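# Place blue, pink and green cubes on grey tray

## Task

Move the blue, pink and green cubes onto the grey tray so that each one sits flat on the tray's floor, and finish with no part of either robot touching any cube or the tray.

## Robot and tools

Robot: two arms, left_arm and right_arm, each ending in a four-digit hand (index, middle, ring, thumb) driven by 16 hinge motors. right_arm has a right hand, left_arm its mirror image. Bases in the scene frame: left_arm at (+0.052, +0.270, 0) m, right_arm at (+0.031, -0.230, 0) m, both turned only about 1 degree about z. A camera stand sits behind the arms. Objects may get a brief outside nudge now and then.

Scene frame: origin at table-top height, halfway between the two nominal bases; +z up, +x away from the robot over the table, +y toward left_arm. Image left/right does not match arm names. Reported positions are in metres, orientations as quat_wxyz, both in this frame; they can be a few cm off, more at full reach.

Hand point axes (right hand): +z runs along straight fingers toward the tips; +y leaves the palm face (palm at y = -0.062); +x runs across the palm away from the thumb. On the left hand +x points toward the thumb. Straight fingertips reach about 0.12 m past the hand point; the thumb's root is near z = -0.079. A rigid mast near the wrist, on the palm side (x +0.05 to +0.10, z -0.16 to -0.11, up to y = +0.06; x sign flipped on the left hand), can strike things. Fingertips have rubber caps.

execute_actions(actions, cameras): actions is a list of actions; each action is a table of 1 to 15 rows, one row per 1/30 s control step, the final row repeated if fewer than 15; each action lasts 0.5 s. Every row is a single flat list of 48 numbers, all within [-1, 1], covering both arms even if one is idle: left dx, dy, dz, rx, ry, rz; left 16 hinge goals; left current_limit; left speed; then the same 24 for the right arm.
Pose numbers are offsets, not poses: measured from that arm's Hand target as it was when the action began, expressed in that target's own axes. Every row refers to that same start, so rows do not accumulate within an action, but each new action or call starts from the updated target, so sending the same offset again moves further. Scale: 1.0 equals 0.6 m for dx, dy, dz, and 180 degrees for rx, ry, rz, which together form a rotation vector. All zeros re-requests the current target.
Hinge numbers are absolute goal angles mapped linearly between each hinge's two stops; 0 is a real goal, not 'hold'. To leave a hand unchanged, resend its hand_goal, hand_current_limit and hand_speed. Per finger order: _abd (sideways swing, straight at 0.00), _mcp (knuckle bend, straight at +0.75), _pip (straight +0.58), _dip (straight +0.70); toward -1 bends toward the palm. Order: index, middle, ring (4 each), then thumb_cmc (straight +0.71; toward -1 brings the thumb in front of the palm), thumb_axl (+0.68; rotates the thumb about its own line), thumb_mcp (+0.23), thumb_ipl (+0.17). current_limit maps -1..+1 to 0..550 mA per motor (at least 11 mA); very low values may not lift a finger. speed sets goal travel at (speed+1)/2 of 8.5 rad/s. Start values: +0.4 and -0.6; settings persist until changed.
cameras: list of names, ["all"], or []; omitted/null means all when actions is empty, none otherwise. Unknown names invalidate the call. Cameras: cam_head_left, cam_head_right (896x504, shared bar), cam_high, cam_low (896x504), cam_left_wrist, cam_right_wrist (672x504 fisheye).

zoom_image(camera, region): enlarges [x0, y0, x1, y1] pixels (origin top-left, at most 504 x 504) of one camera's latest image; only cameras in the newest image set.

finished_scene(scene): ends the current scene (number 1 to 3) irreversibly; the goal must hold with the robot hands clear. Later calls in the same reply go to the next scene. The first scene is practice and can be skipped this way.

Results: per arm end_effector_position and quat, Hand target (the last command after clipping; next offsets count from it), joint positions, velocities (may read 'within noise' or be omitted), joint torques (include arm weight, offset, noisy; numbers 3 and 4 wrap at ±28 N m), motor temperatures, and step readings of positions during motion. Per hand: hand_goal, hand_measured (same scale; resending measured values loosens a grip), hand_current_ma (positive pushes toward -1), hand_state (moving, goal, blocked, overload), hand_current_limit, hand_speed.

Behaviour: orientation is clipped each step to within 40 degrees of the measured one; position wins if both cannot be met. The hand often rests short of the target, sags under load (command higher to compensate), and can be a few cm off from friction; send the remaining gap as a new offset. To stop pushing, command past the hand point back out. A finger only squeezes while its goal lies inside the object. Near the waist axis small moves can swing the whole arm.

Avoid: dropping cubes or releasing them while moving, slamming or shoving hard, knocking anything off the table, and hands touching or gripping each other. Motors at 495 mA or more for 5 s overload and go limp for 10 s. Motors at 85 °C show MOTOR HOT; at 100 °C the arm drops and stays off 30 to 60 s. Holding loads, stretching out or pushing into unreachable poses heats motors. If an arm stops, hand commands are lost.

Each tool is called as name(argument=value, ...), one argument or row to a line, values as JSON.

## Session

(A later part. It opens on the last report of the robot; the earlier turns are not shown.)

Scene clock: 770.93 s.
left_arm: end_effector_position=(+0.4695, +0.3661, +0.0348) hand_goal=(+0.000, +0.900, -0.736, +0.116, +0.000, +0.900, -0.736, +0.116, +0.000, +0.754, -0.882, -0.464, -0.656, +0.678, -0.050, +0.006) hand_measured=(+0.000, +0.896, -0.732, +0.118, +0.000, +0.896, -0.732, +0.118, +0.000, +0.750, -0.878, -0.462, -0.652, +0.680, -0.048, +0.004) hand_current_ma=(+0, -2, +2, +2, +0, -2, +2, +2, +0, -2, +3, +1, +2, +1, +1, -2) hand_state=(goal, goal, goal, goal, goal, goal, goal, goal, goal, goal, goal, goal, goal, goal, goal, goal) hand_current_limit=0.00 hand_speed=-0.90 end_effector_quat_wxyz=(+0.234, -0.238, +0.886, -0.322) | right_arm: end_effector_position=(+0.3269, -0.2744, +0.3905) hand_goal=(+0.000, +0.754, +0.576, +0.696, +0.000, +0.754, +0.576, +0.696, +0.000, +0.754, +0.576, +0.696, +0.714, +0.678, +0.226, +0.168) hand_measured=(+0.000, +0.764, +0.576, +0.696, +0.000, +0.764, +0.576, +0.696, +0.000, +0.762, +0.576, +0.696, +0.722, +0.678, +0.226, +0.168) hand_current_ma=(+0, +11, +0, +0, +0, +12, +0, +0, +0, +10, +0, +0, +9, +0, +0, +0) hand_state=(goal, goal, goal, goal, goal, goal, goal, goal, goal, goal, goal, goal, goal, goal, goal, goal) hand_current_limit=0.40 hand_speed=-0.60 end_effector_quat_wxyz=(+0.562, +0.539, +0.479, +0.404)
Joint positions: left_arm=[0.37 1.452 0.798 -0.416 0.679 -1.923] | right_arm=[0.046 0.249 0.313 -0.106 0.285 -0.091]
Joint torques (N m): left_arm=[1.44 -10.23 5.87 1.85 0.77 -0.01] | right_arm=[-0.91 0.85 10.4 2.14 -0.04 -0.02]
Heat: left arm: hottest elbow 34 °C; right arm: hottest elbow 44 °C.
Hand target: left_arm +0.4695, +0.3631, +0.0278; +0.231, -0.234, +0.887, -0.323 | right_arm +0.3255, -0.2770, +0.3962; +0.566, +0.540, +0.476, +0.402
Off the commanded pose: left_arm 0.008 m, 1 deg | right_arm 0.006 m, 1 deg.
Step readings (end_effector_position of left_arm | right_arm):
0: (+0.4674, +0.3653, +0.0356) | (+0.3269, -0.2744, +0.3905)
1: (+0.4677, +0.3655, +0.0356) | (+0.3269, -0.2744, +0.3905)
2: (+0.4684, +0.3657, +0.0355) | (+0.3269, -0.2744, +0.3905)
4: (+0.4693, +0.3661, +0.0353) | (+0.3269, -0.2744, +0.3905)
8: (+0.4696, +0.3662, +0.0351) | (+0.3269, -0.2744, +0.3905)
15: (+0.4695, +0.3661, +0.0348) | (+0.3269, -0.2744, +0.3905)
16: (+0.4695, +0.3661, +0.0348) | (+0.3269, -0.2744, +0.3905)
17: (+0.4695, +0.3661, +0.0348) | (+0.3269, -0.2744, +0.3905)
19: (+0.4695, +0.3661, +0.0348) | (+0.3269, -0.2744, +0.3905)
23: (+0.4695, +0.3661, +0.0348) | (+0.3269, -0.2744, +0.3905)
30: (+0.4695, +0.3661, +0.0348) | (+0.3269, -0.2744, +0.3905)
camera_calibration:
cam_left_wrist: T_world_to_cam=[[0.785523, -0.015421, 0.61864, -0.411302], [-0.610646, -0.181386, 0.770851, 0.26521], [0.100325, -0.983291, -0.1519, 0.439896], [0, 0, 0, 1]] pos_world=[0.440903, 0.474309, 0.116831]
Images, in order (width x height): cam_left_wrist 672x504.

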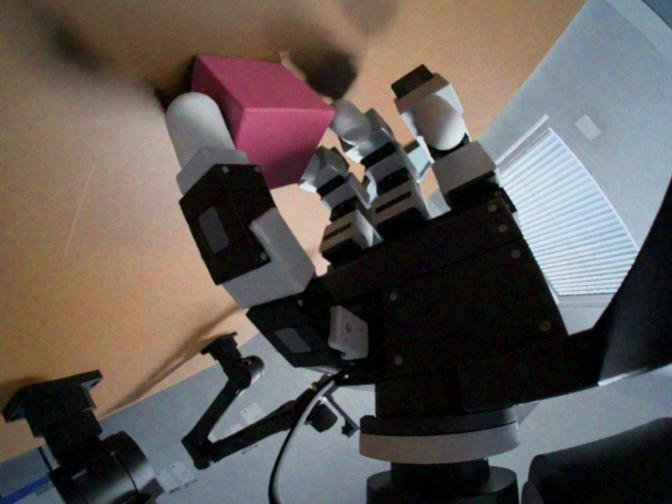

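execute_actions(
  actions=[
    [[0,0,0,0,0,0,0,0.8,-0.737,0.116,0,0.8,-0.737,0.116,0,0.753,-0.883,-0.464,-0.657,0.678,-0.08,0.005,0.0,-0.9,0,0,0,0,0,0,0,0.754,0.576,0.696,0,0.754,0.576,0.696,0,0.754,0.576,0.696,0.714,0.678,0.226,0.168,0.4,-0.6]],
    [[0,0,0,0,0,0,0,0.74,-0.737,0.116,0,0.74,-0.737,0.116,0,0.753,-0.883,-0.464,-0.657,0.678,-0.16,0.005,0.0,-0.9,0,0,0,0,0,0,0,0.754,0.576,0.696,0,0.754,0.576,0.696,0,0.754,0.576,0.696,0.714,0.678,0.226,0.168,0.4,-0.6]],
    [[0,0,0,0,0,0,0,0.7,-0.737,0.116,0,0.7,-0.737,0.116,0,0.753,-0.883,-0.464,-0.657,0.678,-0.2,0.005,0.0,-0.85,0,0,0,0,0,0,0,0.754,0.576,0.696,0,0.754,0.576,0.696,0,0.754,0.576,0.696,0.714,0.678,0.226,0.168,0.4,-0.6]],
  ],
  cameras=["cam_left_wrist"],
)

zoom_image(
  camera="cam_left_wrist",
  region=[60, 0, 396, 252],
)

Scene clock: 779.43 s.
left_arm: end_effector_position=(+0.4694, +0.3662, +0.0343) hand_goal=(+0.000, +0.700, -0.736, +0.116, +0.000, +0.700, -0.736, +0.116, +0.000, +0.754, -0.882, -0.464, -0.656, +0.678, -0.200, +0.006) hand_measured=(+0.000, +0.796, -0.714, +0.120, +0.000, +0.730, -0.724, +0.118, +0.000, +0.750, -0.878, -0.462, -0.662, +0.676, -0.066, +0.026) hand_current_ma=(+0, +275, +33, +3, +0, +52, +12, +2, +0, -2, +3, +1, -4, -1, +275, +42) hand_state=(goal, blocked, blocked, goal, goal, blocked, goal, goal, goal, goal, goal, goal, goal, goal, blocked, blocked) hand_current_limit=0.00 hand_speed=-0.85 end_effector_quat_wxyz=(+0.233, -0.238, +0.886, -0.322) | right_arm: end_effector_position=(+0.3269, -0.2744, +0.3905) hand_goal=(+0.000, +0.754, +0.576, +0.696, +0.000, +0.754, +0.576, +0.696, +0.000, +0.754, +0.576, +0.696, +0.714, +0.678, +0.226, +0.168) hand_measured=(+0.000, +0.764, +0.576, +0.696, +0.000, +0.764, +0.576, +0.696, +0.000, +0.762, +0.576, +0.696, +0.722, +0.678, +0.226, +0.168) hand_current_ma=(+0, +11, +0, +0, +0, +12, +0, +0, +0, +10, +0, +0, +9, +0, +0, +0) hand_state=(goal, goal, goal, goal, goal, goal, goal, goal, goal, goal, goal, goal, goal, goal, goal, goal) hand_current_limit=0.40 hand_speed=-0.60 end_effector_quat_wxyz=(+0.562, +0.539, +0.479, +0.404)
Joint positions: left_arm=[0.37 1.453 0.798 -0.416 0.678 -1.923] | right_arm=[0.046 0.249 0.313 -0.106 0.285 -0.091]
Joint torques (N m): left_arm=[1.38 -10.29 5.89 1.83 0.78 -0.01] | right_arm=[-0.97 -0.32 10.4 2.15 -0.03 -0.07]
Heat: left arm: hottest elbow 34 °C; right arm: hottest elbow 44 °C.
Hand target: left_arm +0.4695, +0.3631, +0.0278; +0.231, -0.234, +0.887, -0.323 | right_arm +0.3255, -0.2770, +0.3962; +0.566, +0.540, +0.476, +0.402
Off the commanded pose: left_arm 0.007 m, 1 deg | right_arm 0.006 m, 1 deg.
Step readings (end_effector_position of left_arm | right_arm):
0: (+0.4695, +0.3661, +0.0348) | (+0.3269, -0.2744, +0.3905)
1: (+0.4695, +0.3661, +0.0348) | (+0.3269, -0.2744, +0.3905)
2: (+0.4695, +0.3662, +0.0348) | (+0.3269, -0.2744, +0.3905)
4: (+0.4695, +0.3662, +0.0348) | (+0.3269, -0.2744, +0.3905)
8: (+0.4695, +0.3662, +0.0346) | (+0.3269, -0.2744, +0.3905)
15: (+0.4694, +0.3662, +0.0343) | (+0.3269, -0.2744, +0.3905)
16: (+0.4694, +0.3662, +0.0343) | (+0.3269, -0.2744, +0.3905)
17: (+0.4694, +0.3662, +0.0343) | (+0.3269, -0.2744, +0.3905)
19: (+0.4694, +0.3662, +0.0343) | (+0.3269, -0.2744, +0.3905)
23: (+0.4694, +0.3662, +0.0343) | (+0.3269, -0.2744, +0.3905)
30: (+0.4694, +0.3662, +0.0343) | (+0.3269, -0.2744, +0.3905)
31: (+0.4694, +0.3662, +0.0343) | (+0.3269, -0.2744, +0.3905)
32: (+0.4694, +0.3662, +0.0343) | (+0.3269, -0.2744, +0.3905)
34: (+0.4694, +0.3662, +0.0343) | (+0.3269, -0.2744, +0.3905)
38: (+0.4694, +0.3662, +0.0343) | (+0.3269, -0.2744, +0.3905)
45: (+0.4694, +0.3662, +0.0343) | (+0.3269, -0.2744, +0.3905)
camera_calibration:
cam_left_wrist: T_world_to_cam=[[0.78622, -0.015214, 0.61776, -0.411215], [-0.609749, -0.181403, 0.771557, 0.265064], [0.100325, -0.983291, -0.151899, 0.439831], [0, 0, 0, 1]] pos_world=[0.440802, 0.474309, 0.11633]
Images, in order (width x height): cam_left_wrist 672x504.

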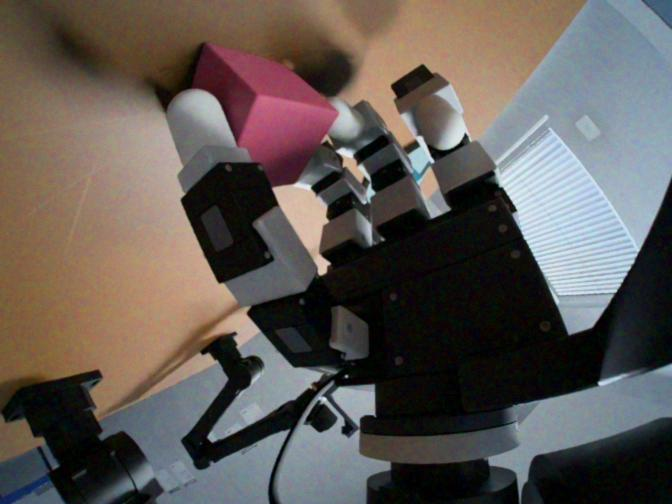

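Scaled by 1.500 from the camera's 672x504 image, which has a finer 960x720 frame.

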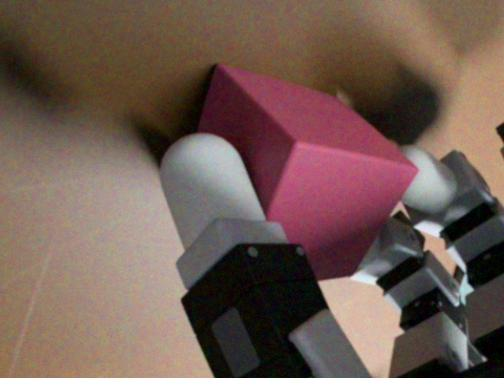

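execute_actions(
  actions=[
    [[-0.00863,-0.02277,-0.02277,0,0,0,0,0.7,-0.737,0.116,0,0.7,-0.737,0.116,0,0.753,-0.883,-0.464,-0.657,0.678,-0.2,0.005,0.0,-0.85,0,0,0,0,0,0,0,0.754,0.576,0.696,0,0.754,0.576,0.696,0,0.754,0.576,0.696,0.714,0.678,0.226,0.168,0.4,-0.6]],
    [[-0.0129,-0.03415,-0.03415,0,0,0,0,0.7,-0.737,0.116,0,0.7,-0.737,0.116,0,0.753,-0.883,-0.464,-0.657,0.678,-0.2,0.005,0.0,-0.85,0,0,0,0,0,0,0,0.754,0.576,0.696,0,0.754,0.576,0.696,0,0.754,0.576,0.696,0.714,0.678,0.226,0.168,0.4,-0.6]],
  ],
  cameras=["cam_left_wrist","cam_head_left"],
)

Scene clock: 802.33 s.
left_arm: end_effector_position=(+0.4460, +0.3580, +0.0532) hand_goal=(+0.000, +0.700, -0.736, +0.116, +0.000, +0.700, -0.736, +0.116, +0.000, +0.754, -0.882, -0.464, -0.656, +0.678, -0.200, +0.006) hand_measured=(+0.000, +0.788, -0.704, +0.128, +0.000, +0.726, -0.722, +0.120, +0.000, +0.750, -0.878, -0.462, -0.660, +0.676, -0.066, +0.026) hand_current_ma=(+0, +253, +51, +12, +0, +45, +15, +2, +0, -2, +3, +1, -3, -2, +275, +44) hand_state=(goal, blocked, blocked, goal, goal, blocked, goal, goal, goal, goal, goal, goal, goal, goal, blocked, blocked) hand_current_limit=0.00 hand_speed=-0.85 end_effector_quat_wxyz=(+0.207, -0.249, +0.889, -0.323) | right_arm: end_effector_position=(+0.3269, -0.2744, +0.3905) hand_goal=(+0.000, +0.754, +0.576, +0.696, +0.000, +0.754, +0.576, +0.696, +0.000, +0.754, +0.576, +0.696, +0.714, +0.678, +0.226, +0.168) hand_measured=(+0.000, +0.764, +0.576, +0.696, +0.000, +0.764, +0.576, +0.696, +0.000, +0.762, +0.576, +0.696, +0.722, +0.678, +0.226, +0.168) hand_current_ma=(+0, +11, +0, +0, +0, +12, +0, +0, +0, +10, +0, +0, +9, +0, +0, +0) hand_state=(goal, goal, goal, goal, goal, goal, goal, goal, goal, goal, goal, goal, goal, goal, goal, goal) hand_current_limit=0.40 hand_speed=-0.60 end_effector_quat_wxyz=(+0.562, +0.539, +0.479, +0.404)
Joint positions: left_arm=[0.37 1.385 0.801 -0.546 0.676 -1.922] | right_arm=[0.046 0.249 0.313 -0.106 0.285 -0.091]
Joint torques (N m): left_arm=[1.49 -11.34 11 0.64 0.87 -0.04] | right_arm=[-1.26 0.97 10.26 2.1 0.01 -0.07]
Motor temperatures (°C): left_arm=[27 31 33 27 27 25] | right_arm=[25 24 45 23 25 25]
Heat: left arm: hottest elbow 33 °C; right arm: hottest elbow 45 °C.
Hand target: left_arm +0.4696, +0.3630, +0.0778; +0.231, -0.234, +0.887, -0.323 | right_arm +0.3255, -0.2770, +0.3962; +0.566, +0.540, +0.476, +0.402
Off the commanded pose: left_arm 0.034 m, 3 deg | right_arm 0.006 m, 1 deg.
Step readings (end_effector_position of left_arm | right_arm):
0: (+0.4694, +0.3662, +0.0343) | (+0.3269, -0.2744, +0.3905)
1: (+0.4682, +0.3657, +0.0341) | (+0.3269, -0.2744, +0.3905)
2: (+0.4663, +0.3650, +0.0340) | (+0.3269, -0.2744, +0.3905)
4: (+0.4637, +0.3641, +0.0349) | (+0.3269, -0.2744, +0.3905)
8: (+0.4621, +0.3635, +0.0348) | (+0.3269, -0.2744, +0.3905)
15: (+0.4620, +0.3634, +0.0348) | (+0.3269, -0.2744, +0.3905)
16: (+0.4600, +0.3629, +0.0359) | (+0.3269, -0.2744, +0.3905)
17: (+0.4556, +0.3616, +0.0371) | (+0.3269, -0.2744, +0.3905)
19: (+0.4487, +0.3590, +0.0427) | (+0.3269, -0.2744, +0.3905)
23: (+0.4469, +0.3584, +0.0523) | (+0.3269, -0.2744, +0.3905)
30: (+0.4460, +0.3580, +0.0532) | (+0.3269, -0.2744, +0.3905)
camera_calibration:
cam_left_wrist: T_world_to_cam=[[0.819108, -0.00421843, 0.573624, -0.420904], [-0.566084, -0.167715, 0.807107, 0.208549], [0.0928009, -0.985826, -0.139765, 0.44063], [0, 0, 0, 1]] pos_world=[0.421931, 0.467586, 0.134704]
Images, in order (width x height): cam_head_left 896x504, cam_left_wrist 672x504.

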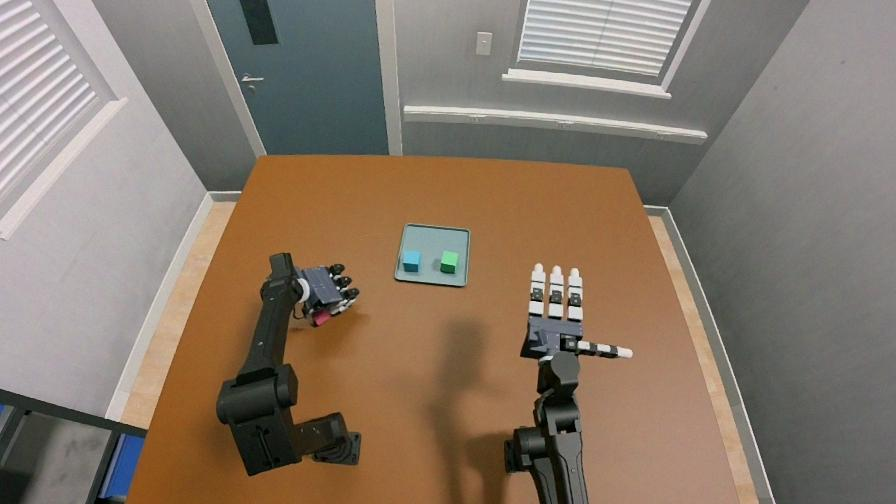

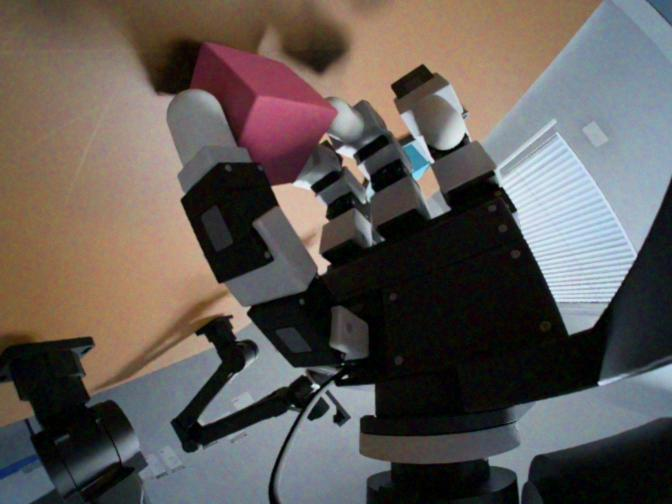

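execute_actions(
  actions=[
    [[-0.01554,-0.04098,-0.04098,0,0,0,0,0.7,-0.737,0.116,0,0.7,-0.737,0.116,0,0.753,-0.883,-0.464,-0.657,0.678,-0.2,0.005,0.0,-0.85,0,0,0,0,0,0,0,0.754,0.576,0.696,0,0.754,0.576,0.696,0,0.754,0.576,0.696,0.714,0.678,0.226,0.168,0.4,-0.6]],
    [[-0.01554,-0.04098,-0.04098,0,0,0,0,0.7,-0.737,0.116,0,0.7,-0.737,0.116,0,0.753,-0.883,-0.464,-0.657,0.678,-0.2,0.005,0.0,-0.85,0,0,0,0,0,0,0,0.754,0.576,0.696,0,0.754,0.576,0.696,0,0.754,0.576,0.696,0.714,0.678,0.226,0.168,0.4,-0.6]],
    [[-0.03194,-0.05485,0.06695,0.00755,0.01992,0.01992,0,0.7,-0.737,0.116,0,0.7,-0.737,0.116,0,0.753,-0.883,-0.464,-0.657,0.678,-0.2,0.005,0.0,-0.85,0,0,0,0,0,0,0,0.754,0.576,0.696,0,0.754,0.576,0.696,0,0.754,0.576,0.696,0.714,0.678,0.226,0.168,0.4,-0.6]],
    [[-0.03194,-0.05485,0.06695,0.00755,0.01992,0.01992,0,0.7,-0.737,0.116,0,0.7,-0.737,0.116,0,0.753,-0.883,-0.464,-0.657,0.678,-0.2,0.005,0.0,-0.85,0,0,0,0,0,0,0,0.754,0.576,0.696,0,0.754,0.576,0.696,0,0.754,0.576,0.696,0.714,0.678,0.226,0.168,0.4,-0.6]],
  ],
  cameras=["cam_left_wrist"],
)

Scene clock: 832.87 s.
left_arm: end_effector_position=(+0.5382, +0.2928, +0.1261) hand_goal=(+0.000, +0.700, -0.736, +0.116, +0.000, +0.700, -0.736, +0.116, +0.000, +0.754, -0.882, -0.464, -0.656, +0.678, -0.200, +0.006) hand_measured=(+0.000, +0.780, -0.704, +0.128, +0.000, +0.720, -0.722, +0.120, +0.000, +0.750, -0.878, -0.462, -0.656, +0.676, -0.066, +0.030) hand_current_ma=(+0, +221, +53, +12, +0, +28, +16, +2, +0, -4, +3, +1, +0, -2, +275, +52) hand_state=(goal, blocked, blocked, goal, goal, goal, goal, goal, goal, goal, goal, goal, goal, goal, blocked, blocked) hand_current_limit=0.00 hand_speed=-0.85 end_effector_quat_wxyz=(+0.175, -0.161, +0.909, -0.343) | right_arm: end_effector_position=(+0.3269, -0.2744, +0.3905) hand_goal=(+0.000, +0.754, +0.576, +0.696, +0.000, +0.754, +0.576, +0.696, +0.000, +0.754, +0.576, +0.696, +0.714, +0.678, +0.226, +0.168) hand_measured=(+0.000, +0.764, +0.576, +0.696, +0.000, +0.764, +0.576, +0.696, +0.000, +0.762, +0.576, +0.696, +0.722, +0.678, +0.226, +0.168) hand_current_ma=(+0, +11, +0, +0, +0, +12, +0, +0, +0, +10, +0, +0, +9, +0, +0, +0) hand_state=(goal, goal, goal, goal, goal, goal, goal, goal, goal, goal, goal, goal, goal, goal, goal, goal) hand_current_limit=0.40 hand_speed=-0.60 end_effector_quat_wxyz=(+0.562, +0.539, +0.479, +0.404)
Joint positions: left_arm=[0.175 1.501 1.138 -0.763 0.677 -1.924] | right_arm=[0.046 0.249 0.313 -0.106 0.285 -0.091]
Joint torques (N m): left_arm=[2.32 -13.33 11.88 0.85 0.79 -0.02] | right_arm=[-1.32 0.03 10.44 2.32 0.01 -0.11]
Heat: left arm: hottest elbow 35 °C; right arm: hottest elbow 45 °C.
Hand target: left_arm +0.5594, +0.2982, +0.1498; +0.201, -0.152, +0.905, -0.343 | right_arm +0.3255, -0.2770, +0.3962; +0.566, +0.540, +0.476, +0.402
Off the commanded pose: left_arm 0.032 m, 3 deg | right_arm 0.006 m, 1 deg.
Step readings (end_effector_position of left_arm | right_arm):
0: (+0.4460, +0.3580, +0.0532) | (+0.3269, -0.2744, +0.3905)
1: (+0.4451, +0.3578, +0.0557) | (+0.3269, -0.2744, +0.3905)
2: (+0.4416, +0.3567, +0.0578) | (+0.3269, -0.2744, +0.3905)
4: (+0.4392, +0.3558, +0.0665) | (+0.3269, -0.2744, +0.3905)
8: (+0.4460, +0.3580, +0.0849) | (+0.3269, -0.2744, +0.3905)
15: (+0.4496, +0.3594, +0.0904) | (+0.3269, -0.2744, +0.3905)
16: (+0.4484, +0.3591, +0.0925) | (+0.3269, -0.2744, +0.3905)
17: (+0.4448, +0.3578, +0.0944) | (+0.3269, -0.2744, +0.3905)
19: (+0.4426, +0.3570, +0.1023) | (+0.3269, -0.2744, +0.3905)
23: (+0.4476, +0.3587, +0.1181) | (+0.3269, -0.2744, +0.3905)
30: (+0.4501, +0.3596, +0.1230) | (+0.3269, -0.2744, +0.3905)
31: (+0.4533, +0.3575, +0.1240) | (+0.3269, -0.2744, +0.3905)
32: (+0.4577, +0.3555, +0.1246) | (+0.3269, -0.2744, +0.3905)
34: (+0.4754, +0.3427, +0.1269) | (+0.3269, -0.2744, +0.3905)
38: (+0.4946, +0.3242, +0.1279) | (+0.3269, -0.2744, +0.3905)
45: (+0.4948, +0.3239, +0.1269) | (+0.3269, -0.2744, +0.3905)
46: (+0.4976, +0.3222, +0.1273) | (+0.3269, -0.2744, +0.3905)
47: (+0.5020, +0.3204, +0.1275) | (+0.3269, -0.2744, +0.3905)
49: (+0.5197, +0.3107, +0.1286) | (+0.3269, -0.2744, +0.3905)
53: (+0.5380, +0.2942, +0.1271) | (+0.3269, -0.2744, +0.3905)
60: (+0.5382, +0.2928, +0.1261) | (+0.3269, -0.2744, +0.3905)
camera_calibration:
cam_left_wrist: T_world_to_cam=[[0.801401, -0.161286, 0.575972, -0.483349], [-0.589897, -0.0539264, 0.805676, 0.170567], [-0.098884, -0.985433, -0.138359, 0.480865], [0, 0, 0, 1]] pos_world=[0.535524, 0.405101, 0.207505]
Images, in order (width x height): cam_left_wrist 672x504.

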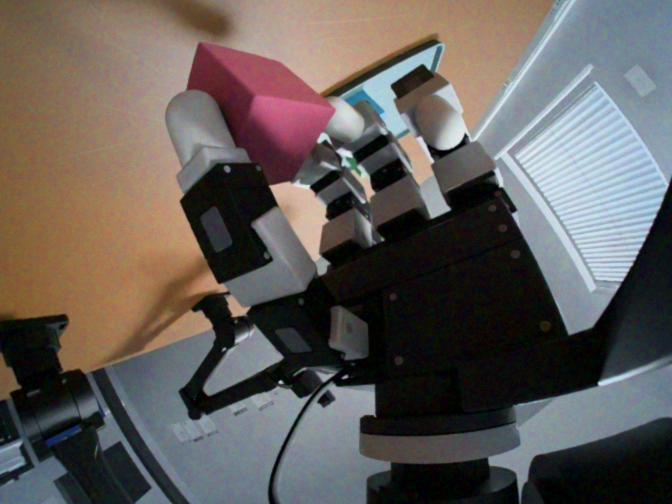

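execute_actions(
  actions=[
    [[-0.03194,-0.05485,0.06695,0.00755,0.01992,0.01992,0,0.7,-0.737,0.116,0,0.7,-0.737,0.116,0,0.753,-0.883,-0.464,-0.657,0.678,-0.2,0.005,0.0,-0.85,0,0,0,0,0,0,0,0.754,0.576,0.696,0,0.754,0.576,0.696,0,0.754,0.576,0.696,0.714,0.678,0.226,0.168,0.4,-0.6]],
    [[-0.03194,-0.05485,0.06695,0.00755,0.01992,0.01992,0,0.7,-0.737,0.116,0,0.7,-0.737,0.116,0,0.753,-0.883,-0.464,-0.657,0.678,-0.2,0.005,0.0,-0.85,0,0,0,0,0,0,0,0.754,0.576,0.696,0,0.754,0.576,0.696,0,0.754,0.576,0.696,0.714,0.678,0.226,0.168,0.4,-0.6]],
    [[-0.03194,-0.05485,0.06695,0.00755,0.01992,0.01992,0,0.7,-0.737,0.116,0,0.7,-0.737,0.116,0,0.753,-0.883,-0.464,-0.657,0.678,-0.2,0.005,0.0,-0.85,0,0,0,0,0,0,0,0.754,0.576,0.696,0,0.754,0.576,0.696,0,0.754,0.576,0.696,0.714,0.678,0.226,0.168,0.4,-0.6]],
    [[-0.03194,-0.05485,0.06695,0.00755,0.01992,0.01992,0,0.7,-0.737,0.116,0,0.7,-0.737,0.116,0,0.753,-0.883,-0.464,-0.657,0.678,-0.2,0.005,0.0,-0.85,0,0,0,0,0,0,0,0.754,0.576,0.696,0,0.754,0.576,0.696,0,0.754,0.576,0.696,0.714,0.678,0.226,0.168,0.4,-0.6]],
    [[-0.03194,-0.05485,0.06695,0.00755,0.01992,0.01992,0,0.7,-0.737,0.116,0,0.7,-0.737,0.116,0,0.753,-0.883,-0.464,-0.657,0.678,-0.2,0.005,0.0,-0.85,0,0,0,0,0,0,0,0.754,0.576,0.696,0,0.754,0.576,0.696,0,0.754,0.576,0.696,0.714,0.678,0.226,0.168,0.4,-0.6]],
    [[-0.03194,-0.05485,0.06695,0.00755,0.01992,0.01992,0,0.7,-0.737,0.116,0,0.7,-0.737,0.116,0,0.753,-0.883,-0.464,-0.657,0.678,-0.2,0.005,0.0,-0.85,0,0,0,0,0,0,0,0.754,0.576,0.696,0,0.754,0.576,0.696,0,0.754,0.576,0.696,0.714,0.678,0.226,0.168,0.4,-0.6]],
  ],
  cameras=["cam_left_wrist","cam_head_left"],
)

Scene clock: 850.70 s.
left_arm: end_effector_position=(+0.7194, +0.0254, +0.1231) hand_goal=(+0.000, +0.700, -0.736, +0.116, +0.000, +0.700, -0.736, +0.116, +0.000, +0.754, -0.882, -0.464, -0.656, +0.678, -0.200, +0.006) hand_measured=(+0.000, +0.778, -0.704, +0.128, +0.000, +0.716, -0.722, +0.120, +0.000, +0.748, -0.878, -0.462, -0.654, +0.676, -0.066, +0.030) hand_current_ma=(+0, +216, +54, +13, +0, +23, +16, +2, +0, -4, +3, +1, +1, -1, +275, +56) hand_state=(goal, blocked, blocked, goal, goal, goal, goal, goal, goal, goal, goal, goal, goal, goal, blocked, blocked) hand_current_limit=0.00 hand_speed=-0.85 end_effector_quat_wxyz=(+0.073, +0.087, +0.918, -0.380) | right_arm: end_effector_position=(+0.3269, -0.2744, +0.3905) hand_goal=(+0.000, +0.754, +0.576, +0.696, +0.000, +0.754, +0.576, +0.696, +0.000, +0.754, +0.576, +0.696, +0.714, +0.678, +0.226, +0.168) hand_measured=(+0.000, +0.764, +0.576, +0.696, +0.000, +0.764, +0.576, +0.696, +0.000, +0.762, +0.576, +0.696, +0.722, +0.678, +0.226, +0.168) hand_current_ma=(+0, +11, +0, +0, +0, +12, +0, +0, +0, +10, +0, +0, +9, +0, +0, +0) hand_state=(goal, goal, goal, goal, goal, goal, goal, goal, goal, goal, goal, goal, goal, goal, goal, goal) hand_current_limit=0.40 hand_speed=-0.60 end_effector_quat_wxyz=(+0.562, +0.539, +0.479, +0.404)
Joint positions: left_arm=[-0.251 2.126 2.022 -1.119 0.731 -1.785] | right_arm=[0.046 0.249 0.313 -0.106 0.285 -0.091]
Joint torques (N m): left_arm=[2.32 -22.71 13.04 0.47 0.9 0.04] | right_arm=[-1.67 -0.09 10.37 2.14 0.01 -0.05]
Heat: left arm: hottest elbow 37 °C; right arm: hottest elbow 45 °C.
Hand target: left_arm +0.7389, +0.0236, +0.1489; +0.100, +0.099, +0.912, -0.384 | right_arm +0.3255, -0.2770, +0.3962; +0.566, +0.540, +0.476, +0.402
Off the commanded pose: left_arm 0.032 m, 3 deg | right_arm 0.006 m, 1 deg.
Step readings (end_effector_position of left_arm | right_arm):
0: (+0.5382, +0.2928, +0.1261) | (+0.3269, -0.2744, +0.3905)
1: (+0.5409, +0.2908, +0.1269) | (+0.3269, -0.2744, +0.3905)
2: (+0.5448, +0.2885, +0.1276) | (+0.3269, -0.2744, +0.3905)
4: (+0.5624, +0.2779, +0.1296) | (+0.3269, -0.2744, +0.3905)
8: (+0.5805, +0.2584, +0.1286) | (+0.3269, -0.2744, +0.3905)
15: (+0.5788, +0.2552, +0.1266) | (+0.3269, -0.2744, +0.3905)
16: (+0.5812, +0.2531, +0.1275) | (+0.3269, -0.2744, +0.3905)
17: (+0.5843, +0.2507, +0.1278) | (+0.3269, -0.2744, +0.3905)
19: (+0.6013, +0.2401, +0.1297) | (+0.3269, -0.2744, +0.3905)
23: (+0.6179, +0.2196, +0.1284) | (+0.3269, -0.2744, +0.3905)
30: (+0.6147, +0.2149, +0.1259) | (+0.3269, -0.2744, +0.3905)
31: (+0.6171, +0.2128, +0.1274) | (+0.3269, -0.2744, +0.3905)
32: (+0.6200, +0.2108, +0.1277) | (+0.3269, -0.2744, +0.3905)
34: (+0.6364, +0.1999, +0.1299) | (+0.3269, -0.2744, +0.3905)
38: (+0.6512, +0.1782, +0.1289) | (+0.3269, -0.2744, +0.3905)
45: (+0.6469, +0.1713, +0.1257) | (+0.3269, -0.2744, +0.3905)
46: (+0.6491, +0.1690, +0.1274) | (+0.3269, -0.2744, +0.3905)
47: (+0.6523, +0.1673, +0.1283) | (+0.3269, -0.2744, +0.3905)
49: (+0.6683, +0.1564, +0.1309) | (+0.3269, -0.2744, +0.3905)
53: (+0.6811, +0.1349, +0.1297) | (+0.3269, -0.2744, +0.3905)
60: (+0.6753, +0.1249, +0.1251) | (+0.3269, -0.2744, +0.3905)
61: (+0.6772, +0.1221, +0.1271) | (+0.3269, -0.2744, +0.3905)
62: (+0.6805, +0.1206, +0.1283) | (+0.3269, -0.2744, +0.3905)
64: (+0.6964, +0.1094, +0.1322) | (+0.3269, -0.2744, +0.3905)
68: (+0.7070, +0.0882, +0.1313) | (+0.3269, -0.2744, +0.3905)
75: (+0.6995, +0.0764, +0.1242) | (+0.3269, -0.2744, +0.3905)
76: (+0.7008, +0.0729, +0.1260) | (+0.3269, -0.2744, +0.3905)
77: (+0.7041, +0.0710, +0.1274) | (+0.3269, -0.2744, +0.3905)
79: (+0.7197, +0.0598, +0.1321) | (+0.3269, -0.2744, +0.3905)
83: (+0.7282, +0.0383, +0.1325) | (+0.3269, -0.2744, +0.3905)
90: (+0.7193, +0.0254, +0.1231) | (+0.3269, -0.2744, +0.3905)
camera_calibration:
cam_left_wrist: T_world_to_cam=[[0.607073, -0.549902, 0.573645, -0.519919], [-0.525251, 0.264021, 0.808952, 0.210473], [-0.5963, -0.792401, -0.128556, 0.58665], [0, 0, 0, 1]] pos_world=[0.775999, 0.123389, 0.203404]
Images, in order (width x height): cam_head_left 896x504, cam_left_wrist 672x504.

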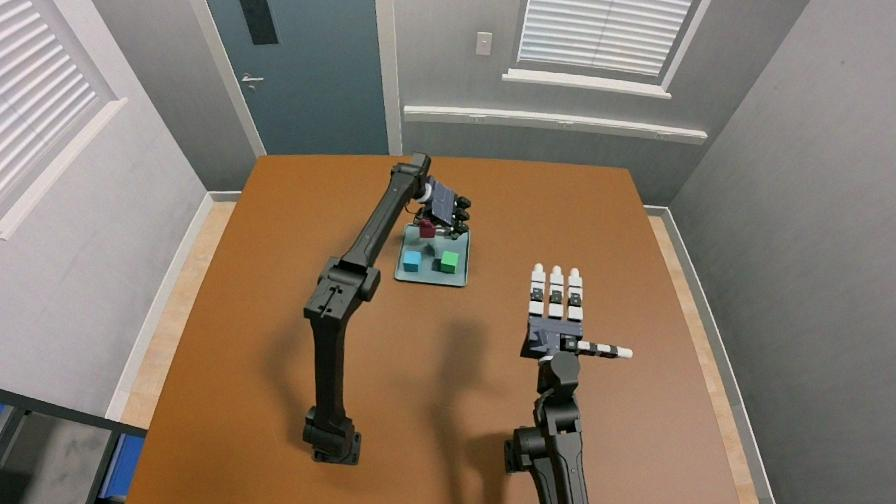

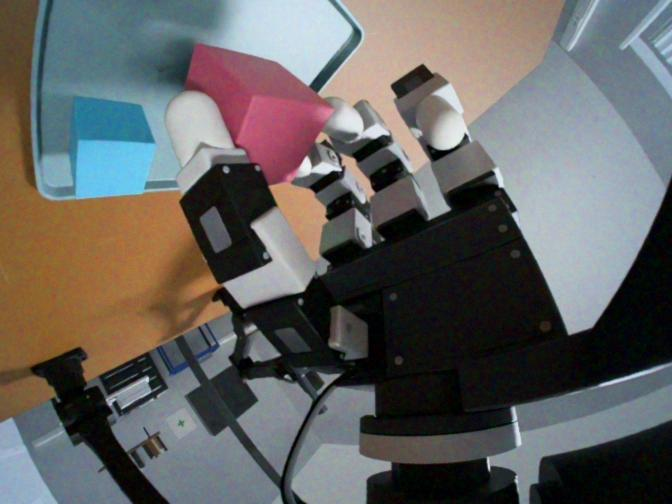

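execute_actions(
  actions=[
    [[0.03008,0.04212,0.04408,0,0,0,0,0.7,-0.737,0.116,0,0.7,-0.737,0.116,0,0.753,-0.883,-0.464,-0.657,0.678,-0.2,0.005,0.0,-0.85,0,0,0,0,0,0,0,0.754,0.576,0.696,0,0.754,0.576,0.696,0,0.754,0.576,0.696,0.714,0.678,0.226,0.168,0.4,-0.6]],
    [[0.03008,0.04212,0.04408,0,0,0,0,0.7,-0.737,0.116,0,0.7,-0.737,0.116,0,0.753,-0.883,-0.464,-0.657,0.678,-0.2,0.005,0.0,-0.85,0,0,0,0,0,0,0,0.754,0.576,0.696,0,0.754,0.576,0.696,0,0.754,0.576,0.696,0.714,0.678,0.226,0.168,0.4,-0.6]],
  ],
  cameras=["cam_left_wrist"],
)

Scene clock: 858.10 s.
left_arm: end_effector_position=(+0.7178, +0.0263, +0.0591) hand_goal=(+0.000, +0.700, -0.736, +0.116, +0.000, +0.700, -0.736, +0.116, +0.000, +0.754, -0.882, -0.464, -0.656, +0.678, -0.200, +0.006) hand_measured=(+0.000, +0.778, -0.704, +0.128, +0.000, +0.716, -0.722, +0.120, +0.000, +0.748, -0.878, -0.462, -0.654, +0.676, -0.066, +0.030) hand_current_ma=(+0, +215, +54, +13, +0, +23, +16, +2, +0, -4, +3, +1, +1, -1, +275, +56) hand_state=(goal, blocked, blocked, goal, goal, goal, goal, goal, goal, goal, goal, goal, goal, goal, blocked, blocked) hand_current_limit=0.00 hand_speed=-0.85 end_effector_quat_wxyz=(+0.087, +0.093, +0.915, -0.382) | right_arm: end_effector_position=(+0.3269, -0.2744, +0.3905) hand_goal=(+0.000, +0.754, +0.576, +0.696, +0.000, +0.754, +0.576, +0.696, +0.000, +0.754, +0.576, +0.696, +0.714, +0.678, +0.226, +0.168) hand_measured=(+0.000, +0.764, +0.576, +0.696, +0.000, +0.764, +0.576, +0.696, +0.000, +0.762, +0.576, +0.696, +0.722, +0.678, +0.226, +0.168) hand_current_ma=(+0, +11, +0, +0, +0, +12, +0, +0, +0, +10, +0, +0, +9, +0, +0, +0) hand_state=(goal, goal, goal, goal, goal, goal, goal, goal, goal, goal, goal, goal, goal, goal, goal, goal) hand_current_limit=0.40 hand_speed=-0.60 end_effector_quat_wxyz=(+0.562, +0.539, +0.479, +0.404)
Joint positions: left_arm=[-0.251 2.135 1.863 -0.922 0.729 -1.782] | right_arm=[0.046 0.249 0.313 -0.106 0.285 -0.091]
Joint torques (N m): left_arm=[1.73 -23.65 7.83 1.46 0.9 -0.03] | right_arm=[-1.38 0.5 10.43 2.04 0 -0.08]
Motor temperatures (°C): left_arm=[27 31 38 26 27 25] | right_arm=[25 24 45 23 25 25]
Heat: left arm: hottest elbow 38 °C; right arm: hottest elbow 45 °C.
Hand target: left_arm +0.7229, +0.0238, +0.0689; +0.100, +0.099, +0.912, -0.384 | right_arm +0.3255, -0.2770, +0.3962; +0.566, +0.540, +0.476, +0.402
Off the commanded pose: left_arm 0.011 m, 2 deg | right_arm 0.006 m, 1 deg.
Step readings (end_effector_position of left_arm | right_arm):
0: (+0.7194, +0.0254, +0.1231) | (+0.3269, -0.2744, +0.3905)
1: (+0.7201, +0.0251, +0.1208) | (+0.3269, -0.2744, +0.3905)
2: (+0.7236, +0.0242, +0.1183) | (+0.3269, -0.2744, +0.3905)
4: (+0.7275, +0.0232, +0.1144) | (+0.3269, -0.2744, +0.3905)
8: (+0.7251, +0.0240, +0.1062) | (+0.3269, -0.2744, +0.3905)
15: (+0.7261, +0.0237, +0.1062) | (+0.3269, -0.2744, +0.3905)
16: (+0.7252, +0.0238, +0.1006) | (+0.3269, -0.2744, +0.3905)
17: (+0.7269, +0.0233, +0.0968) | (+0.3269, -0.2744, +0.3905)
19: (+0.7241, +0.0241, +0.0860) | (+0.3269, -0.2744, +0.3905)
23: (+0.7163, +0.0267, +0.0635) | (+0.3269, -0.2744, +0.3905)
30: (+0.7174, +0.0264, +0.0590) | (+0.3269, -0.2744, +0.3905)
camera_calibration:
cam_left_wrist: T_world_to_cam=[[0.58865, -0.547446, 0.594806, -0.469838], [-0.549068, 0.269269, 0.791214, 0.279177], [-0.59331, -0.792336, -0.14208, 0.576732], [0, 0, 0, 1]] pos_world=[0.772038, 0.124581, 0.140516]
Images, in order (width x height): cam_left_wrist 672x504.

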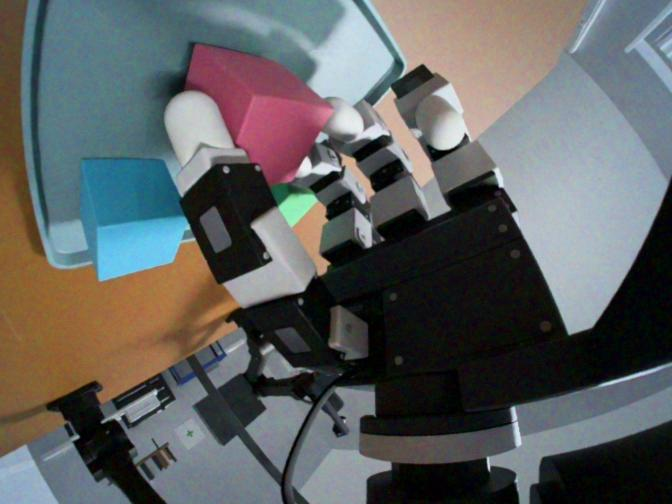

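execute_actions(
  actions=[
    [[0.00432,0.01138,0.01138,0,0,0,0,0.7,-0.737,0.116,0,0.7,-0.737,0.116,0,0.753,-0.883,-0.464,-0.657,0.678,-0.2,0.005,0.0,-0.85,0,0,0,0,0,0,0,0.754,0.576,0.696,0,0.754,0.576,0.696,0,0.754,0.576,0.696,0.714,0.678,0.226,0.168,0.4,-0.6]],
    [[0.00259,0.00683,0.00683,0,0,0,0,0.7,-0.737,0.116,0,0.7,-0.737,0.116,0,0.753,-0.883,-0.464,-0.657,0.678,-0.2,0.005,0.0,-0.85,0,0,0,0,0,0,0,0.754,0.576,0.696,0,0.754,0.576,0.696,0,0.754,0.576,0.696,0.714,0.678,0.226,0.168,0.4,-0.6]],
  ],
  cameras=["cam_left_wrist"],
)

zoom_image(
  camera="cam_left_wrist",
  region=[20, 20, 420, 320],
)

Scene clock: 864.93 s.
left_arm: end_effector_position=(+0.7205, +0.0256, +0.0548) hand_goal=(+0.000, +0.700, -0.736, +0.116, +0.000, +0.700, -0.736, +0.116, +0.000, +0.754, -0.882, -0.464, -0.656, +0.678, -0.200, +0.006) hand_measured=(+0.000, +0.778, -0.704, +0.128, +0.000, +0.716, -0.722, +0.120, +0.000, +0.748, -0.878, -0.462, -0.654, +0.676, -0.066, +0.030) hand_current_ma=(+0, +215, +54, +13, +0, +23, +16, +2, +0, -4, +3, +1, +1, -1, +275, +56) hand_state=(goal, blocked, blocked, goal, goal, goal, goal, goal, goal, goal, goal, goal, goal, goal, blocked, blocked) hand_current_limit=0.00 hand_speed=-0.85 end_effector_quat_wxyz=(+0.094, +0.096, +0.914, -0.383) | right_arm: end_effector_position=(+0.3269, -0.2744, +0.3905) hand_goal=(+0.000, +0.754, +0.576, +0.696, +0.000, +0.754, +0.576, +0.696, +0.000, +0.754, +0.576, +0.696, +0.714, +0.678, +0.226, +0.168) hand_measured=(+0.000, +0.764, +0.576, +0.696, +0.000, +0.764, +0.576, +0.696, +0.000, +0.762, +0.576, +0.696, +0.722, +0.678, +0.226, +0.168) hand_current_ma=(+0, +11, +0, +0, +0, +12, +0, +0, +0, +10, +0, +0, +9, +0, +0, +0) hand_state=(goal, goal, goal, goal, goal, goal, goal, goal, goal, goal, goal, goal, goal, goal, goal, goal) hand_current_limit=0.40 hand_speed=-0.60 end_effector_quat_wxyz=(+0.562, +0.539, +0.479, +0.404)
Joint positions: left_arm=[-0.251 2.135 1.849 -0.891 0.729 -1.782] | right_arm=[0.046 0.249 0.313 -0.106 0.285 -0.091]
Joint torques (N m): left_arm=[1.9 -22.48 7.25 1.62 0.9 -0.02] | right_arm=[-0.67 0.38 10.43 2.22 0.01 -0.06]
Heat: left arm: hottest elbow 37 °C; right arm: hottest elbow 45 °C.
Hand target: left_arm +0.7228, +0.0239, +0.0528; +0.100, +0.099, +0.912, -0.384 | right_arm +0.3255, -0.2770, +0.3962; +0.566, +0.540, +0.476, +0.402
Off the commanded pose: left_arm 0.004 m, 1 deg | right_arm 0.006 m, 1 deg.
Step readings (end_effector_position of left_arm | right_arm):
0: (+0.7178, +0.0263, +0.0591) | (+0.3269, -0.2744, +0.3905)
1: (+0.7179, +0.0263, +0.0588) | (+0.3269, -0.2744, +0.3905)
2: (+0.7190, +0.0260, +0.0585) | (+0.3269, -0.2744, +0.3905)
4: (+0.7204, +0.0256, +0.0584) | (+0.3269, -0.2744, +0.3905)
8: (+0.7207, +0.0255, +0.0581) | (+0.3269, -0.2744, +0.3905)
15: (+0.7208, +0.0255, +0.0581) | (+0.3269, -0.2744, +0.3905)
16: (+0.7207, +0.0255, +0.0576) | (+0.3269, -0.2744, +0.3905)
17: (+0.7212, +0.0254, +0.0571) | (+0.3269, -0.2744, +0.3905)
19: (+0.7215, +0.0253, +0.0564) | (+0.3269, -0.2744, +0.3905)
23: (+0.7205, +0.0256, +0.0548) | (+0.3269, -0.2744, +0.3905)
30: (+0.7205, +0.0256, +0.0548) | (+0.3269, -0.2744, +0.3905)
camera_calibration:
cam_left_wrist: T_world_to_cam=[[0.578657, -0.544731, 0.60698, -0.46274], [-0.562103, 0.272869, 0.780758, 0.294127], [-0.590929, -0.792976, -0.148297, 0.575808], [0, 0, 0, 1]] pos_world=[0.773359, 0.124275, 0.136623]
Images, in order (width x height): cam_left_wrist 672x504.

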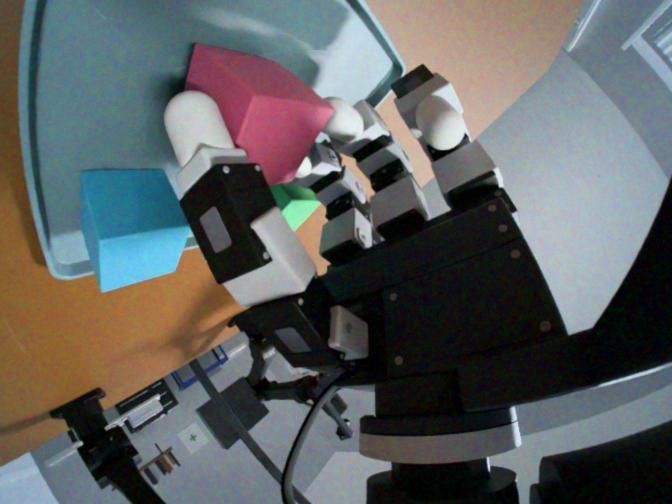

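Scaled by 1.260 from the camera's 672x504 image, which has a finer 960x720 frame.

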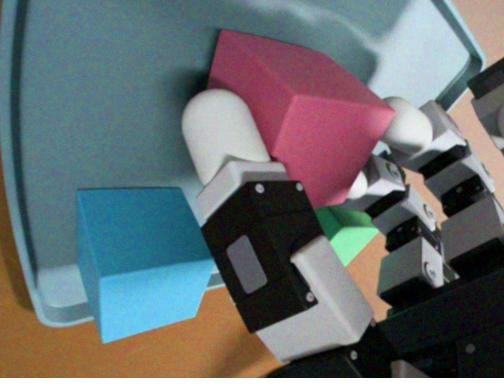

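execute_actions(
  actions=[
    [[0.00259,0.00683,0.00683,0,0,0,0,0.7,-0.737,0.116,0,0.7,-0.737,0.116,0,0.753,-0.883,-0.464,-0.657,0.678,-0.2,0.005,0.0,-0.85,0,0,0,0,0,0,0,0.754,0.576,0.696,0,0.754,0.576,0.696,0,0.754,0.576,0.696,0.714,0.678,0.226,0.168,0.4,-0.6]],
    [[0.00216,0.0057,0.0057,0,0,0,0,0.7,-0.737,0.116,0,0.7,-0.737,0.116,0,0.753,-0.883,-0.464,-0.657,0.678,-0.2,0.005,0.0,-0.85,0,0,0,0,0,0,0,0.754,0.576,0.696,0,0.754,0.576,0.696,0,0.754,0.576,0.696,0.714,0.678,0.226,0.168,0.4,-0.6]],
  ],
  cameras=["cam_left_wrist"],
)

Scene clock: 883.27 s.
left_arm: end_effector_position=(+0.7214, +0.0253, +0.0494) hand_goal=(+0.000, +0.700, -0.736, +0.116, +0.000, +0.700, -0.736, +0.116, +0.000, +0.754, -0.882, -0.464, -0.656, +0.678, -0.200, +0.006) hand_measured=(+0.000, +0.778, -0.704, +0.128, +0.000, +0.716, -0.722, +0.120, +0.000, +0.748, -0.878, -0.462, -0.654, +0.676, -0.066, +0.030) hand_current_ma=(+0, +215, +54, +13, +0, +23, +16, +2, +0, -4, +3, +1, +1, -1, +275, +56) hand_state=(goal, blocked, blocked, goal, goal, goal, goal, goal, goal, goal, goal, goal, goal, goal, blocked, blocked) hand_current_limit=0.00 hand_speed=-0.85 end_effector_quat_wxyz=(+0.098, +0.098, +0.913, -0.384) | right_arm: end_effector_position=(+0.3269, -0.2744, +0.3905) hand_goal=(+0.000, +0.754, +0.576, +0.696, +0.000, +0.754, +0.576, +0.696, +0.000, +0.754, +0.576, +0.696, +0.714, +0.678, +0.226, +0.168) hand_measured=(+0.000, +0.764, +0.576, +0.696, +0.000, +0.764, +0.576, +0.696, +0.000, +0.762, +0.576, +0.696, +0.722, +0.678, +0.226, +0.168) hand_current_ma=(+0, +11, +0, +0, +0, +12, +0, +0, +0, +10, +0, +0, +9, +0, +0, +0) hand_state=(goal, goal, goal, goal, goal, goal, goal, goal, goal, goal, goal, goal, goal, goal, goal, goal) hand_current_limit=0.40 hand_speed=-0.60 end_effector_quat_wxyz=(+0.562, +0.539, +0.479, +0.404)
Joint positions: left_arm=[-0.251 2.136 1.835 -0.867 0.729 -1.782] | right_arm=[0.046 0.249 0.313 -0.106 0.285 -0.091]
Joint torques (N m): left_arm=[1.79 -21.77 7.21 1.61 0.89 -0.03] | right_arm=[-1.08 0.32 10.61 2.11 0.01 -0.11]
Heat: left arm: hottest elbow 37 °C; right arm: hottest elbow 45 °C.
Hand target: left_arm +0.7228, +0.0239, +0.0418; +0.099, +0.099, +0.912, -0.384 | right_arm +0.3255, -0.2770, +0.3962; +0.566, +0.540, +0.476, +0.402
Off the commanded pose: left_arm 0.008 m, 0 deg | right_arm 0.006 m, 1 deg.
Step readings (end_effector_position of left_arm | right_arm):
0: (+0.7205, +0.0256, +0.0548) | (+0.3269, -0.2744, +0.3905)
1: (+0.7205, +0.0256, +0.0544) | (+0.3269, -0.2744, +0.3905)
2: (+0.7211, +0.0254, +0.0541) | (+0.3269, -0.2744, +0.3905)
4: (+0.7217, +0.0253, +0.0536) | (+0.3269, -0.2744, +0.3905)
8: (+0.7209, +0.0255, +0.0523) | (+0.3269, -0.2744, +0.3905)
15: (+0.7209, +0.0255, +0.0523) | (+0.3269, -0.2744, +0.3905)
16: (+0.7210, +0.0254, +0.0521) | (+0.3269, -0.2744, +0.3905)
17: (+0.7215, +0.0253, +0.0517) | (+0.3269, -0.2744, +0.3905)
19: (+0.7219, +0.0252, +0.0513) | (+0.3269, -0.2744, +0.3905)
23: (+0.7213, +0.0254, +0.0496) | (+0.3269, -0.2744, +0.3905)
30: (+0.7214, +0.0253, +0.0494) | (+0.3269, -0.2744, +0.3905)
camera_calibration:
cam_left_wrist: T_world_to_cam=[[0.573478, -0.543283, 0.613161, -0.456751], [-0.568681, 0.27475, 0.775315, 0.303901], [-0.589682, -0.793319, -0.151392, 0.574565], [0, 0, 0, 1]] pos_world=[0.77357, 0.124172, 0.131427]
Images, in order (width x height): cam_left_wrist 672x504.

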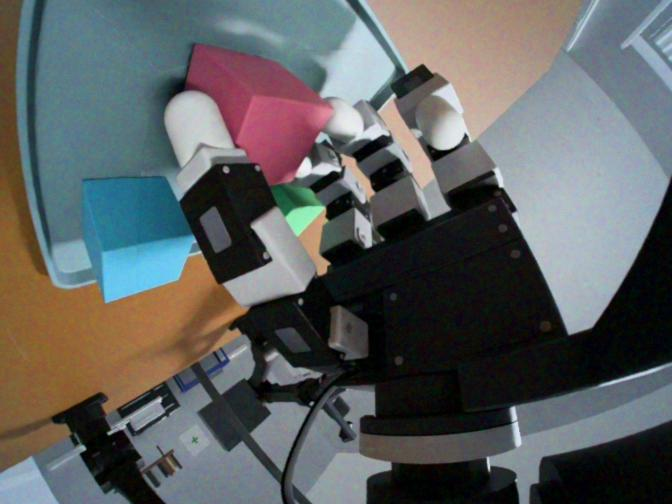

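execute_actions(
  actions=[
    [[0.00259,0.00683,0.00683,0,0,0,0,0.7,-0.737,0.116,0,0.7,-0.737,0.116,0,0.753,-0.883,-0.464,-0.657,0.678,-0.2,0.005,0.0,-0.85,0,0,0,0,0,0,0,0.754,0.576,0.696,0,0.754,0.576,0.696,0,0.754,0.576,0.696,0.714,0.678,0.226,0.168,0.4,-0.6]],
    [[0.00216,0.0057,0.0057,0,0,0,0,0.7,-0.737,0.116,0,0.7,-0.737,0.116,0,0.753,-0.883,-0.464,-0.657,0.678,-0.2,0.005,0.0,-0.85,0,0,0,0,0,0,0,0.754,0.576,0.696,0,0.754,0.576,0.696,0,0.754,0.576,0.696,0.714,0.678,0.226,0.168,0.4,-0.6]],
  ],
  cameras=["cam_left_wrist"],
)

Scene clock: 888.60 s.
left_arm: end_effector_position=(+0.7235, +0.0247, +0.0450) hand_goal=(+0.000, +0.700, -0.736, +0.116, +0.000, +0.700, -0.736, +0.116, +0.000, +0.754, -0.882, -0.464, -0.656, +0.678, -0.200, +0.006) hand_measured=(+0.000, +0.778, -0.704, +0.128, +0.000, +0.716, -0.724, +0.116, +0.000, +0.748, -0.878, -0.462, -0.654, +0.676, -0.066, +0.032) hand_current_ma=(+0, +213, +54, +13, +0, +23, +11, +0, +0, -4, +3, +1, +1, -1, +275, +58) hand_state=(goal, blocked, blocked, goal, goal, goal, goal, goal, goal, goal, goal, goal, goal, goal, blocked, blocked) hand_current_limit=0.00 hand_speed=-0.85 end_effector_quat_wxyz=(+0.104, +0.100, +0.912, -0.385) | right_arm: end_effector_position=(+0.3269, -0.2744, +0.3905) hand_goal=(+0.000, +0.754, +0.576, +0.696, +0.000, +0.754, +0.576, +0.696, +0.000, +0.754, +0.576, +0.696, +0.714, +0.678, +0.226, +0.168) hand_measured=(+0.000, +0.764, +0.576, +0.696, +0.000, +0.764, +0.576, +0.696, +0.000, +0.762, +0.576, +0.696, +0.722, +0.678, +0.226, +0.168) hand_current_ma=(+0, +11, +0, +0, +0, +12, +0, +0, +0, +10, +0, +0, +9, +0, +0, +0) hand_state=(goal, goal, goal, goal, goal, goal, goal, goal, goal, goal, goal, goal, goal, goal, goal, goal) hand_current_limit=0.40 hand_speed=-0.60 end_effector_quat_wxyz=(+0.562, +0.539, +0.479, +0.404)
Joint positions: left_arm=[-0.251 2.139 1.825 -0.843 0.729 -1.782] | right_arm=[0.046 0.249 0.313 -0.106 0.285 -0.091]
Joint torques (N m): left_arm=[1.61 -21.3 6.83 1.59 0.89 -0.03] | right_arm=[-0.73 0.5 10.5 2.11 0.04 -0.03]
Heat: left arm: hottest elbow 36 °C; right arm: hottest elbow 45 °C.
Hand target: left_arm +0.7228, +0.0239, +0.0309; +0.100, +0.099, +0.912, -0.384 | right_arm +0.3255, -0.2770, +0.3962; +0.566, +0.540, +0.476, +0.402
Off the commanded pose: left_arm 0.014 m, 0 deg | right_arm 0.006 m, 1 deg.
Step readings (end_effector_position of left_arm | right_arm):
0: (+0.7214, +0.0253, +0.0494) | (+0.3269, -0.2744, +0.3905)
1: (+0.7214, +0.0253, +0.0490) | (+0.3269, -0.2744, +0.3905)
2: (+0.7220, +0.0252, +0.0487) | (+0.3269, -0.2744, +0.3905)
4: (+0.7222, +0.0251, +0.0474) | (+0.3269, -0.2744, +0.3905)
8: (+0.7220, +0.0252, +0.0457) | (+0.3269, -0.2744, +0.3905)
15: (+0.7222, +0.0251, +0.0458) | (+0.3269, -0.2744, +0.3905)
16: (+0.7221, +0.0251, +0.0454) | (+0.3269, -0.2744, +0.3905)
17: (+0.7226, +0.0250, +0.0451) | (+0.3269, -0.2744, +0.3905)
19: (+0.7231, +0.0249, +0.0450) | (+0.3269, -0.2744, +0.3905)
23: (+0.7235, +0.0247, +0.0450) | (+0.3269, -0.2744, +0.3905)
30: (+0.7235, +0.0247, +0.0450) | (+0.3269, -0.2744, +0.3905)
camera_calibration:
cam_left_wrist: T_world_to_cam=[[0.566685, -0.541402, 0.621089, -0.451138], [-0.577207, 0.27706, 0.76816, 0.315138], [-0.587963, -0.793802, -0.155495, 0.573729], [0, 0, 0, 1]] pos_world=[0.774884, 0.123868, 0.127332]
Images, in order (width x height): cam_left_wrist 672x504.

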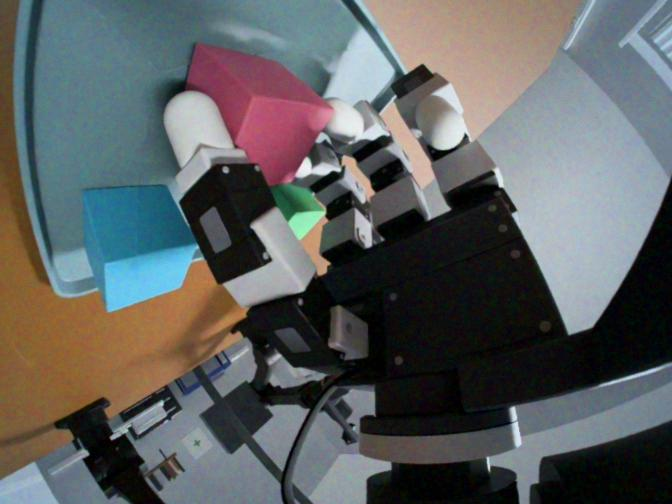

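execute_actions(
  actions=[
    [[-0.00259,-0.00683,-0.00683,0,0,0,0,0.78,-0.737,0.116,0,0.78,-0.737,0.116,0,0.753,-0.883,-0.464,-0.657,0.678,-0.07,0.005,0.0,-0.9,0,0,0,0,0,0,0,0.754,0.576,0.696,0,0.754,0.576,0.696,0,0.754,0.576,0.696,0.714,0.678,0.226,0.168,0.4,-0.6]],
    [[0,0,0,0,0,0,0,0.9,-0.737,0.116,0,0.9,-0.737,0.116,0,0.753,-0.883,-0.464,-0.657,0.678,0.03,0.005,0.0,-0.9,0,0,0,0,0,0,0,0.754,0.576,0.696,0,0.754,0.576,0.696,0,0.754,0.576,0.696,0.714,0.678,0.226,0.168,0.4,-0.6]],
    [[0,0,0,0,0,0,0,1.0,-0.737,0.116,0,1.0,-0.737,0.116,0,0.753,-0.883,-0.464,-0.657,0.678,0.09,0.005,0.0,-0.85,0,0,0,0,0,0,0,0.754,0.576,0.696,0,0.754,0.576,0.696,0,0.754,0.576,0.696,0.714,0.678,0.226,0.168,0.4,-0.6]],
  ],
  cameras=["cam_left_wrist"],
)

Scene clock: 898.60 s.
left_arm: end_effector_position=(+0.7235, +0.0247, +0.0450) hand_goal=(+0.000, +1.000, -0.736, +0.116, +0.000, +1.000, -0.736, +0.116, +0.000, +0.754, -0.882, -0.464, -0.656, +0.678, +0.090, +0.006) hand_measured=(+0.000, +0.984, -0.732, +0.120, +0.000, +0.984, -0.730, +0.116, +0.000, +0.748, -0.878, -0.462, -0.656, +0.676, +0.082, +0.008) hand_current_ma=(+0, -22, +3, +2, +0, -22, +4, +0, +0, -4, +3, +1, +0, -1, -9, +1) hand_state=(goal, goal, goal, goal, goal, goal, goal, goal, goal, goal, goal, goal, goal, goal, goal, goal) hand_current_limit=0.00 hand_speed=-0.85 end_effector_quat_wxyz=(+0.104, +0.100, +0.912, -0.385) | right_arm: end_effector_position=(+0.3269, -0.2744, +0.3905) hand_goal=(+0.000, +0.754, +0.576, +0.696, +0.000, +0.754, +0.576, +0.696, +0.000, +0.754, +0.576, +0.696, +0.714, +0.678, +0.226, +0.168) hand_measured=(+0.000, +0.764, +0.576, +0.696, +0.000, +0.764, +0.576, +0.696, +0.000, +0.762, +0.576, +0.696, +0.722, +0.678, +0.226, +0.168) hand_current_ma=(+0, +11, +0, +0, +0, +12, +0, +0, +0, +10, +0, +0, +9, +0, +0, +0) hand_state=(goal, goal, goal, goal, goal, goal, goal, goal, goal, goal, goal, goal, goal, goal, goal, goal) hand_current_limit=0.40 hand_speed=-0.60 end_effector_quat_wxyz=(+0.562, +0.539, +0.479, +0.404)
Joint positions: left_arm=[-0.251 2.139 1.825 -0.843 0.729 -1.782] | right_arm=[0.046 0.249 0.313 -0.106 0.285 -0.091]
Joint torques (N m): left_arm=[1.85 -22.01 7.45 1.1 0.9 -0.04] | right_arm=[-1.03 0.15 10.37 2.1 0.01 -0.02]
Heat: left arm: hottest elbow 36 °C; right arm: hottest elbow 45 °C.
Hand target: left_arm +0.7228, +0.0239, +0.0369; +0.100, +0.099, +0.912, -0.384 | right_arm +0.3255, -0.2770, +0.3962; +0.566, +0.540, +0.476, +0.402
Off the commanded pose: left_arm 0.008 m, 0 deg | right_arm 0.006 m, 1 deg.
Step readings (end_effector_position of left_arm | right_arm):
0: (+0.7235, +0.0247, +0.0450) | (+0.3269, -0.2744, +0.3905)
1: (+0.7235, +0.0247, +0.0450) | (+0.3269, -0.2744, +0.3905)
2: (+0.7235, +0.0247, +0.0450) | (+0.3269, -0.2744, +0.3905)
4: (+0.7235, +0.0247, +0.0450) | (+0.3269, -0.2744, +0.3905)
8: (+0.7235, +0.0247, +0.0450) | (+0.3269, -0.2744, +0.3905)
15: (+0.7235, +0.0247, +0.0450) | (+0.3269, -0.2744, +0.3905)
16: (+0.7235, +0.0247, +0.0450) | (+0.3269, -0.2744, +0.3905)
17: (+0.7235, +0.0247, +0.0450) | (+0.3269, -0.2744, +0.3905)
19: (+0.7235, +0.0247, +0.0450) | (+0.3269, -0.2744, +0.3905)
23: (+0.7235, +0.0247, +0.0450) | (+0.3269, -0.2744, +0.3905)
30: (+0.7235, +0.0247, +0.0450) | (+0.3269, -0.2744, +0.3905)
31: (+0.7235, +0.0247, +0.0450) | (+0.3269, -0.2744, +0.3905)
32: (+0.7235, +0.0247, +0.0450) | (+0.3269, -0.2744, +0.3905)
34: (+0.7235, +0.0247, +0.0450) | (+0.3269, -0.2744, +0.3905)
38: (+0.7235, +0.0247, +0.0450) | (+0.3269, -0.2744, +0.3905)
45: (+0.7235, +0.0247, +0.0450) | (+0.3269, -0.2744, +0.3905)
camera_calibration:
cam_left_wrist: T_world_to_cam=[[0.566685, -0.541402, 0.621089, -0.451138], [-0.577207, 0.27706, 0.76816, 0.315138], [-0.587963, -0.793802, -0.155495, 0.573729], [0, 0, 0, 1]] pos_world=[0.774884, 0.123868, 0.127332]
Images, in order (width x height): cam_left_wrist 672x504.

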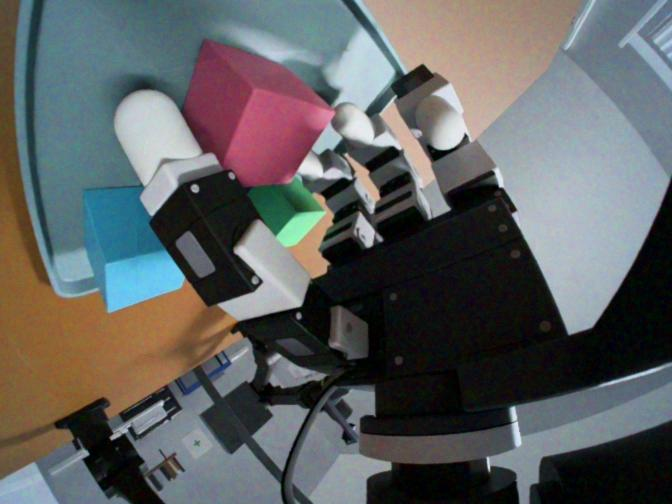

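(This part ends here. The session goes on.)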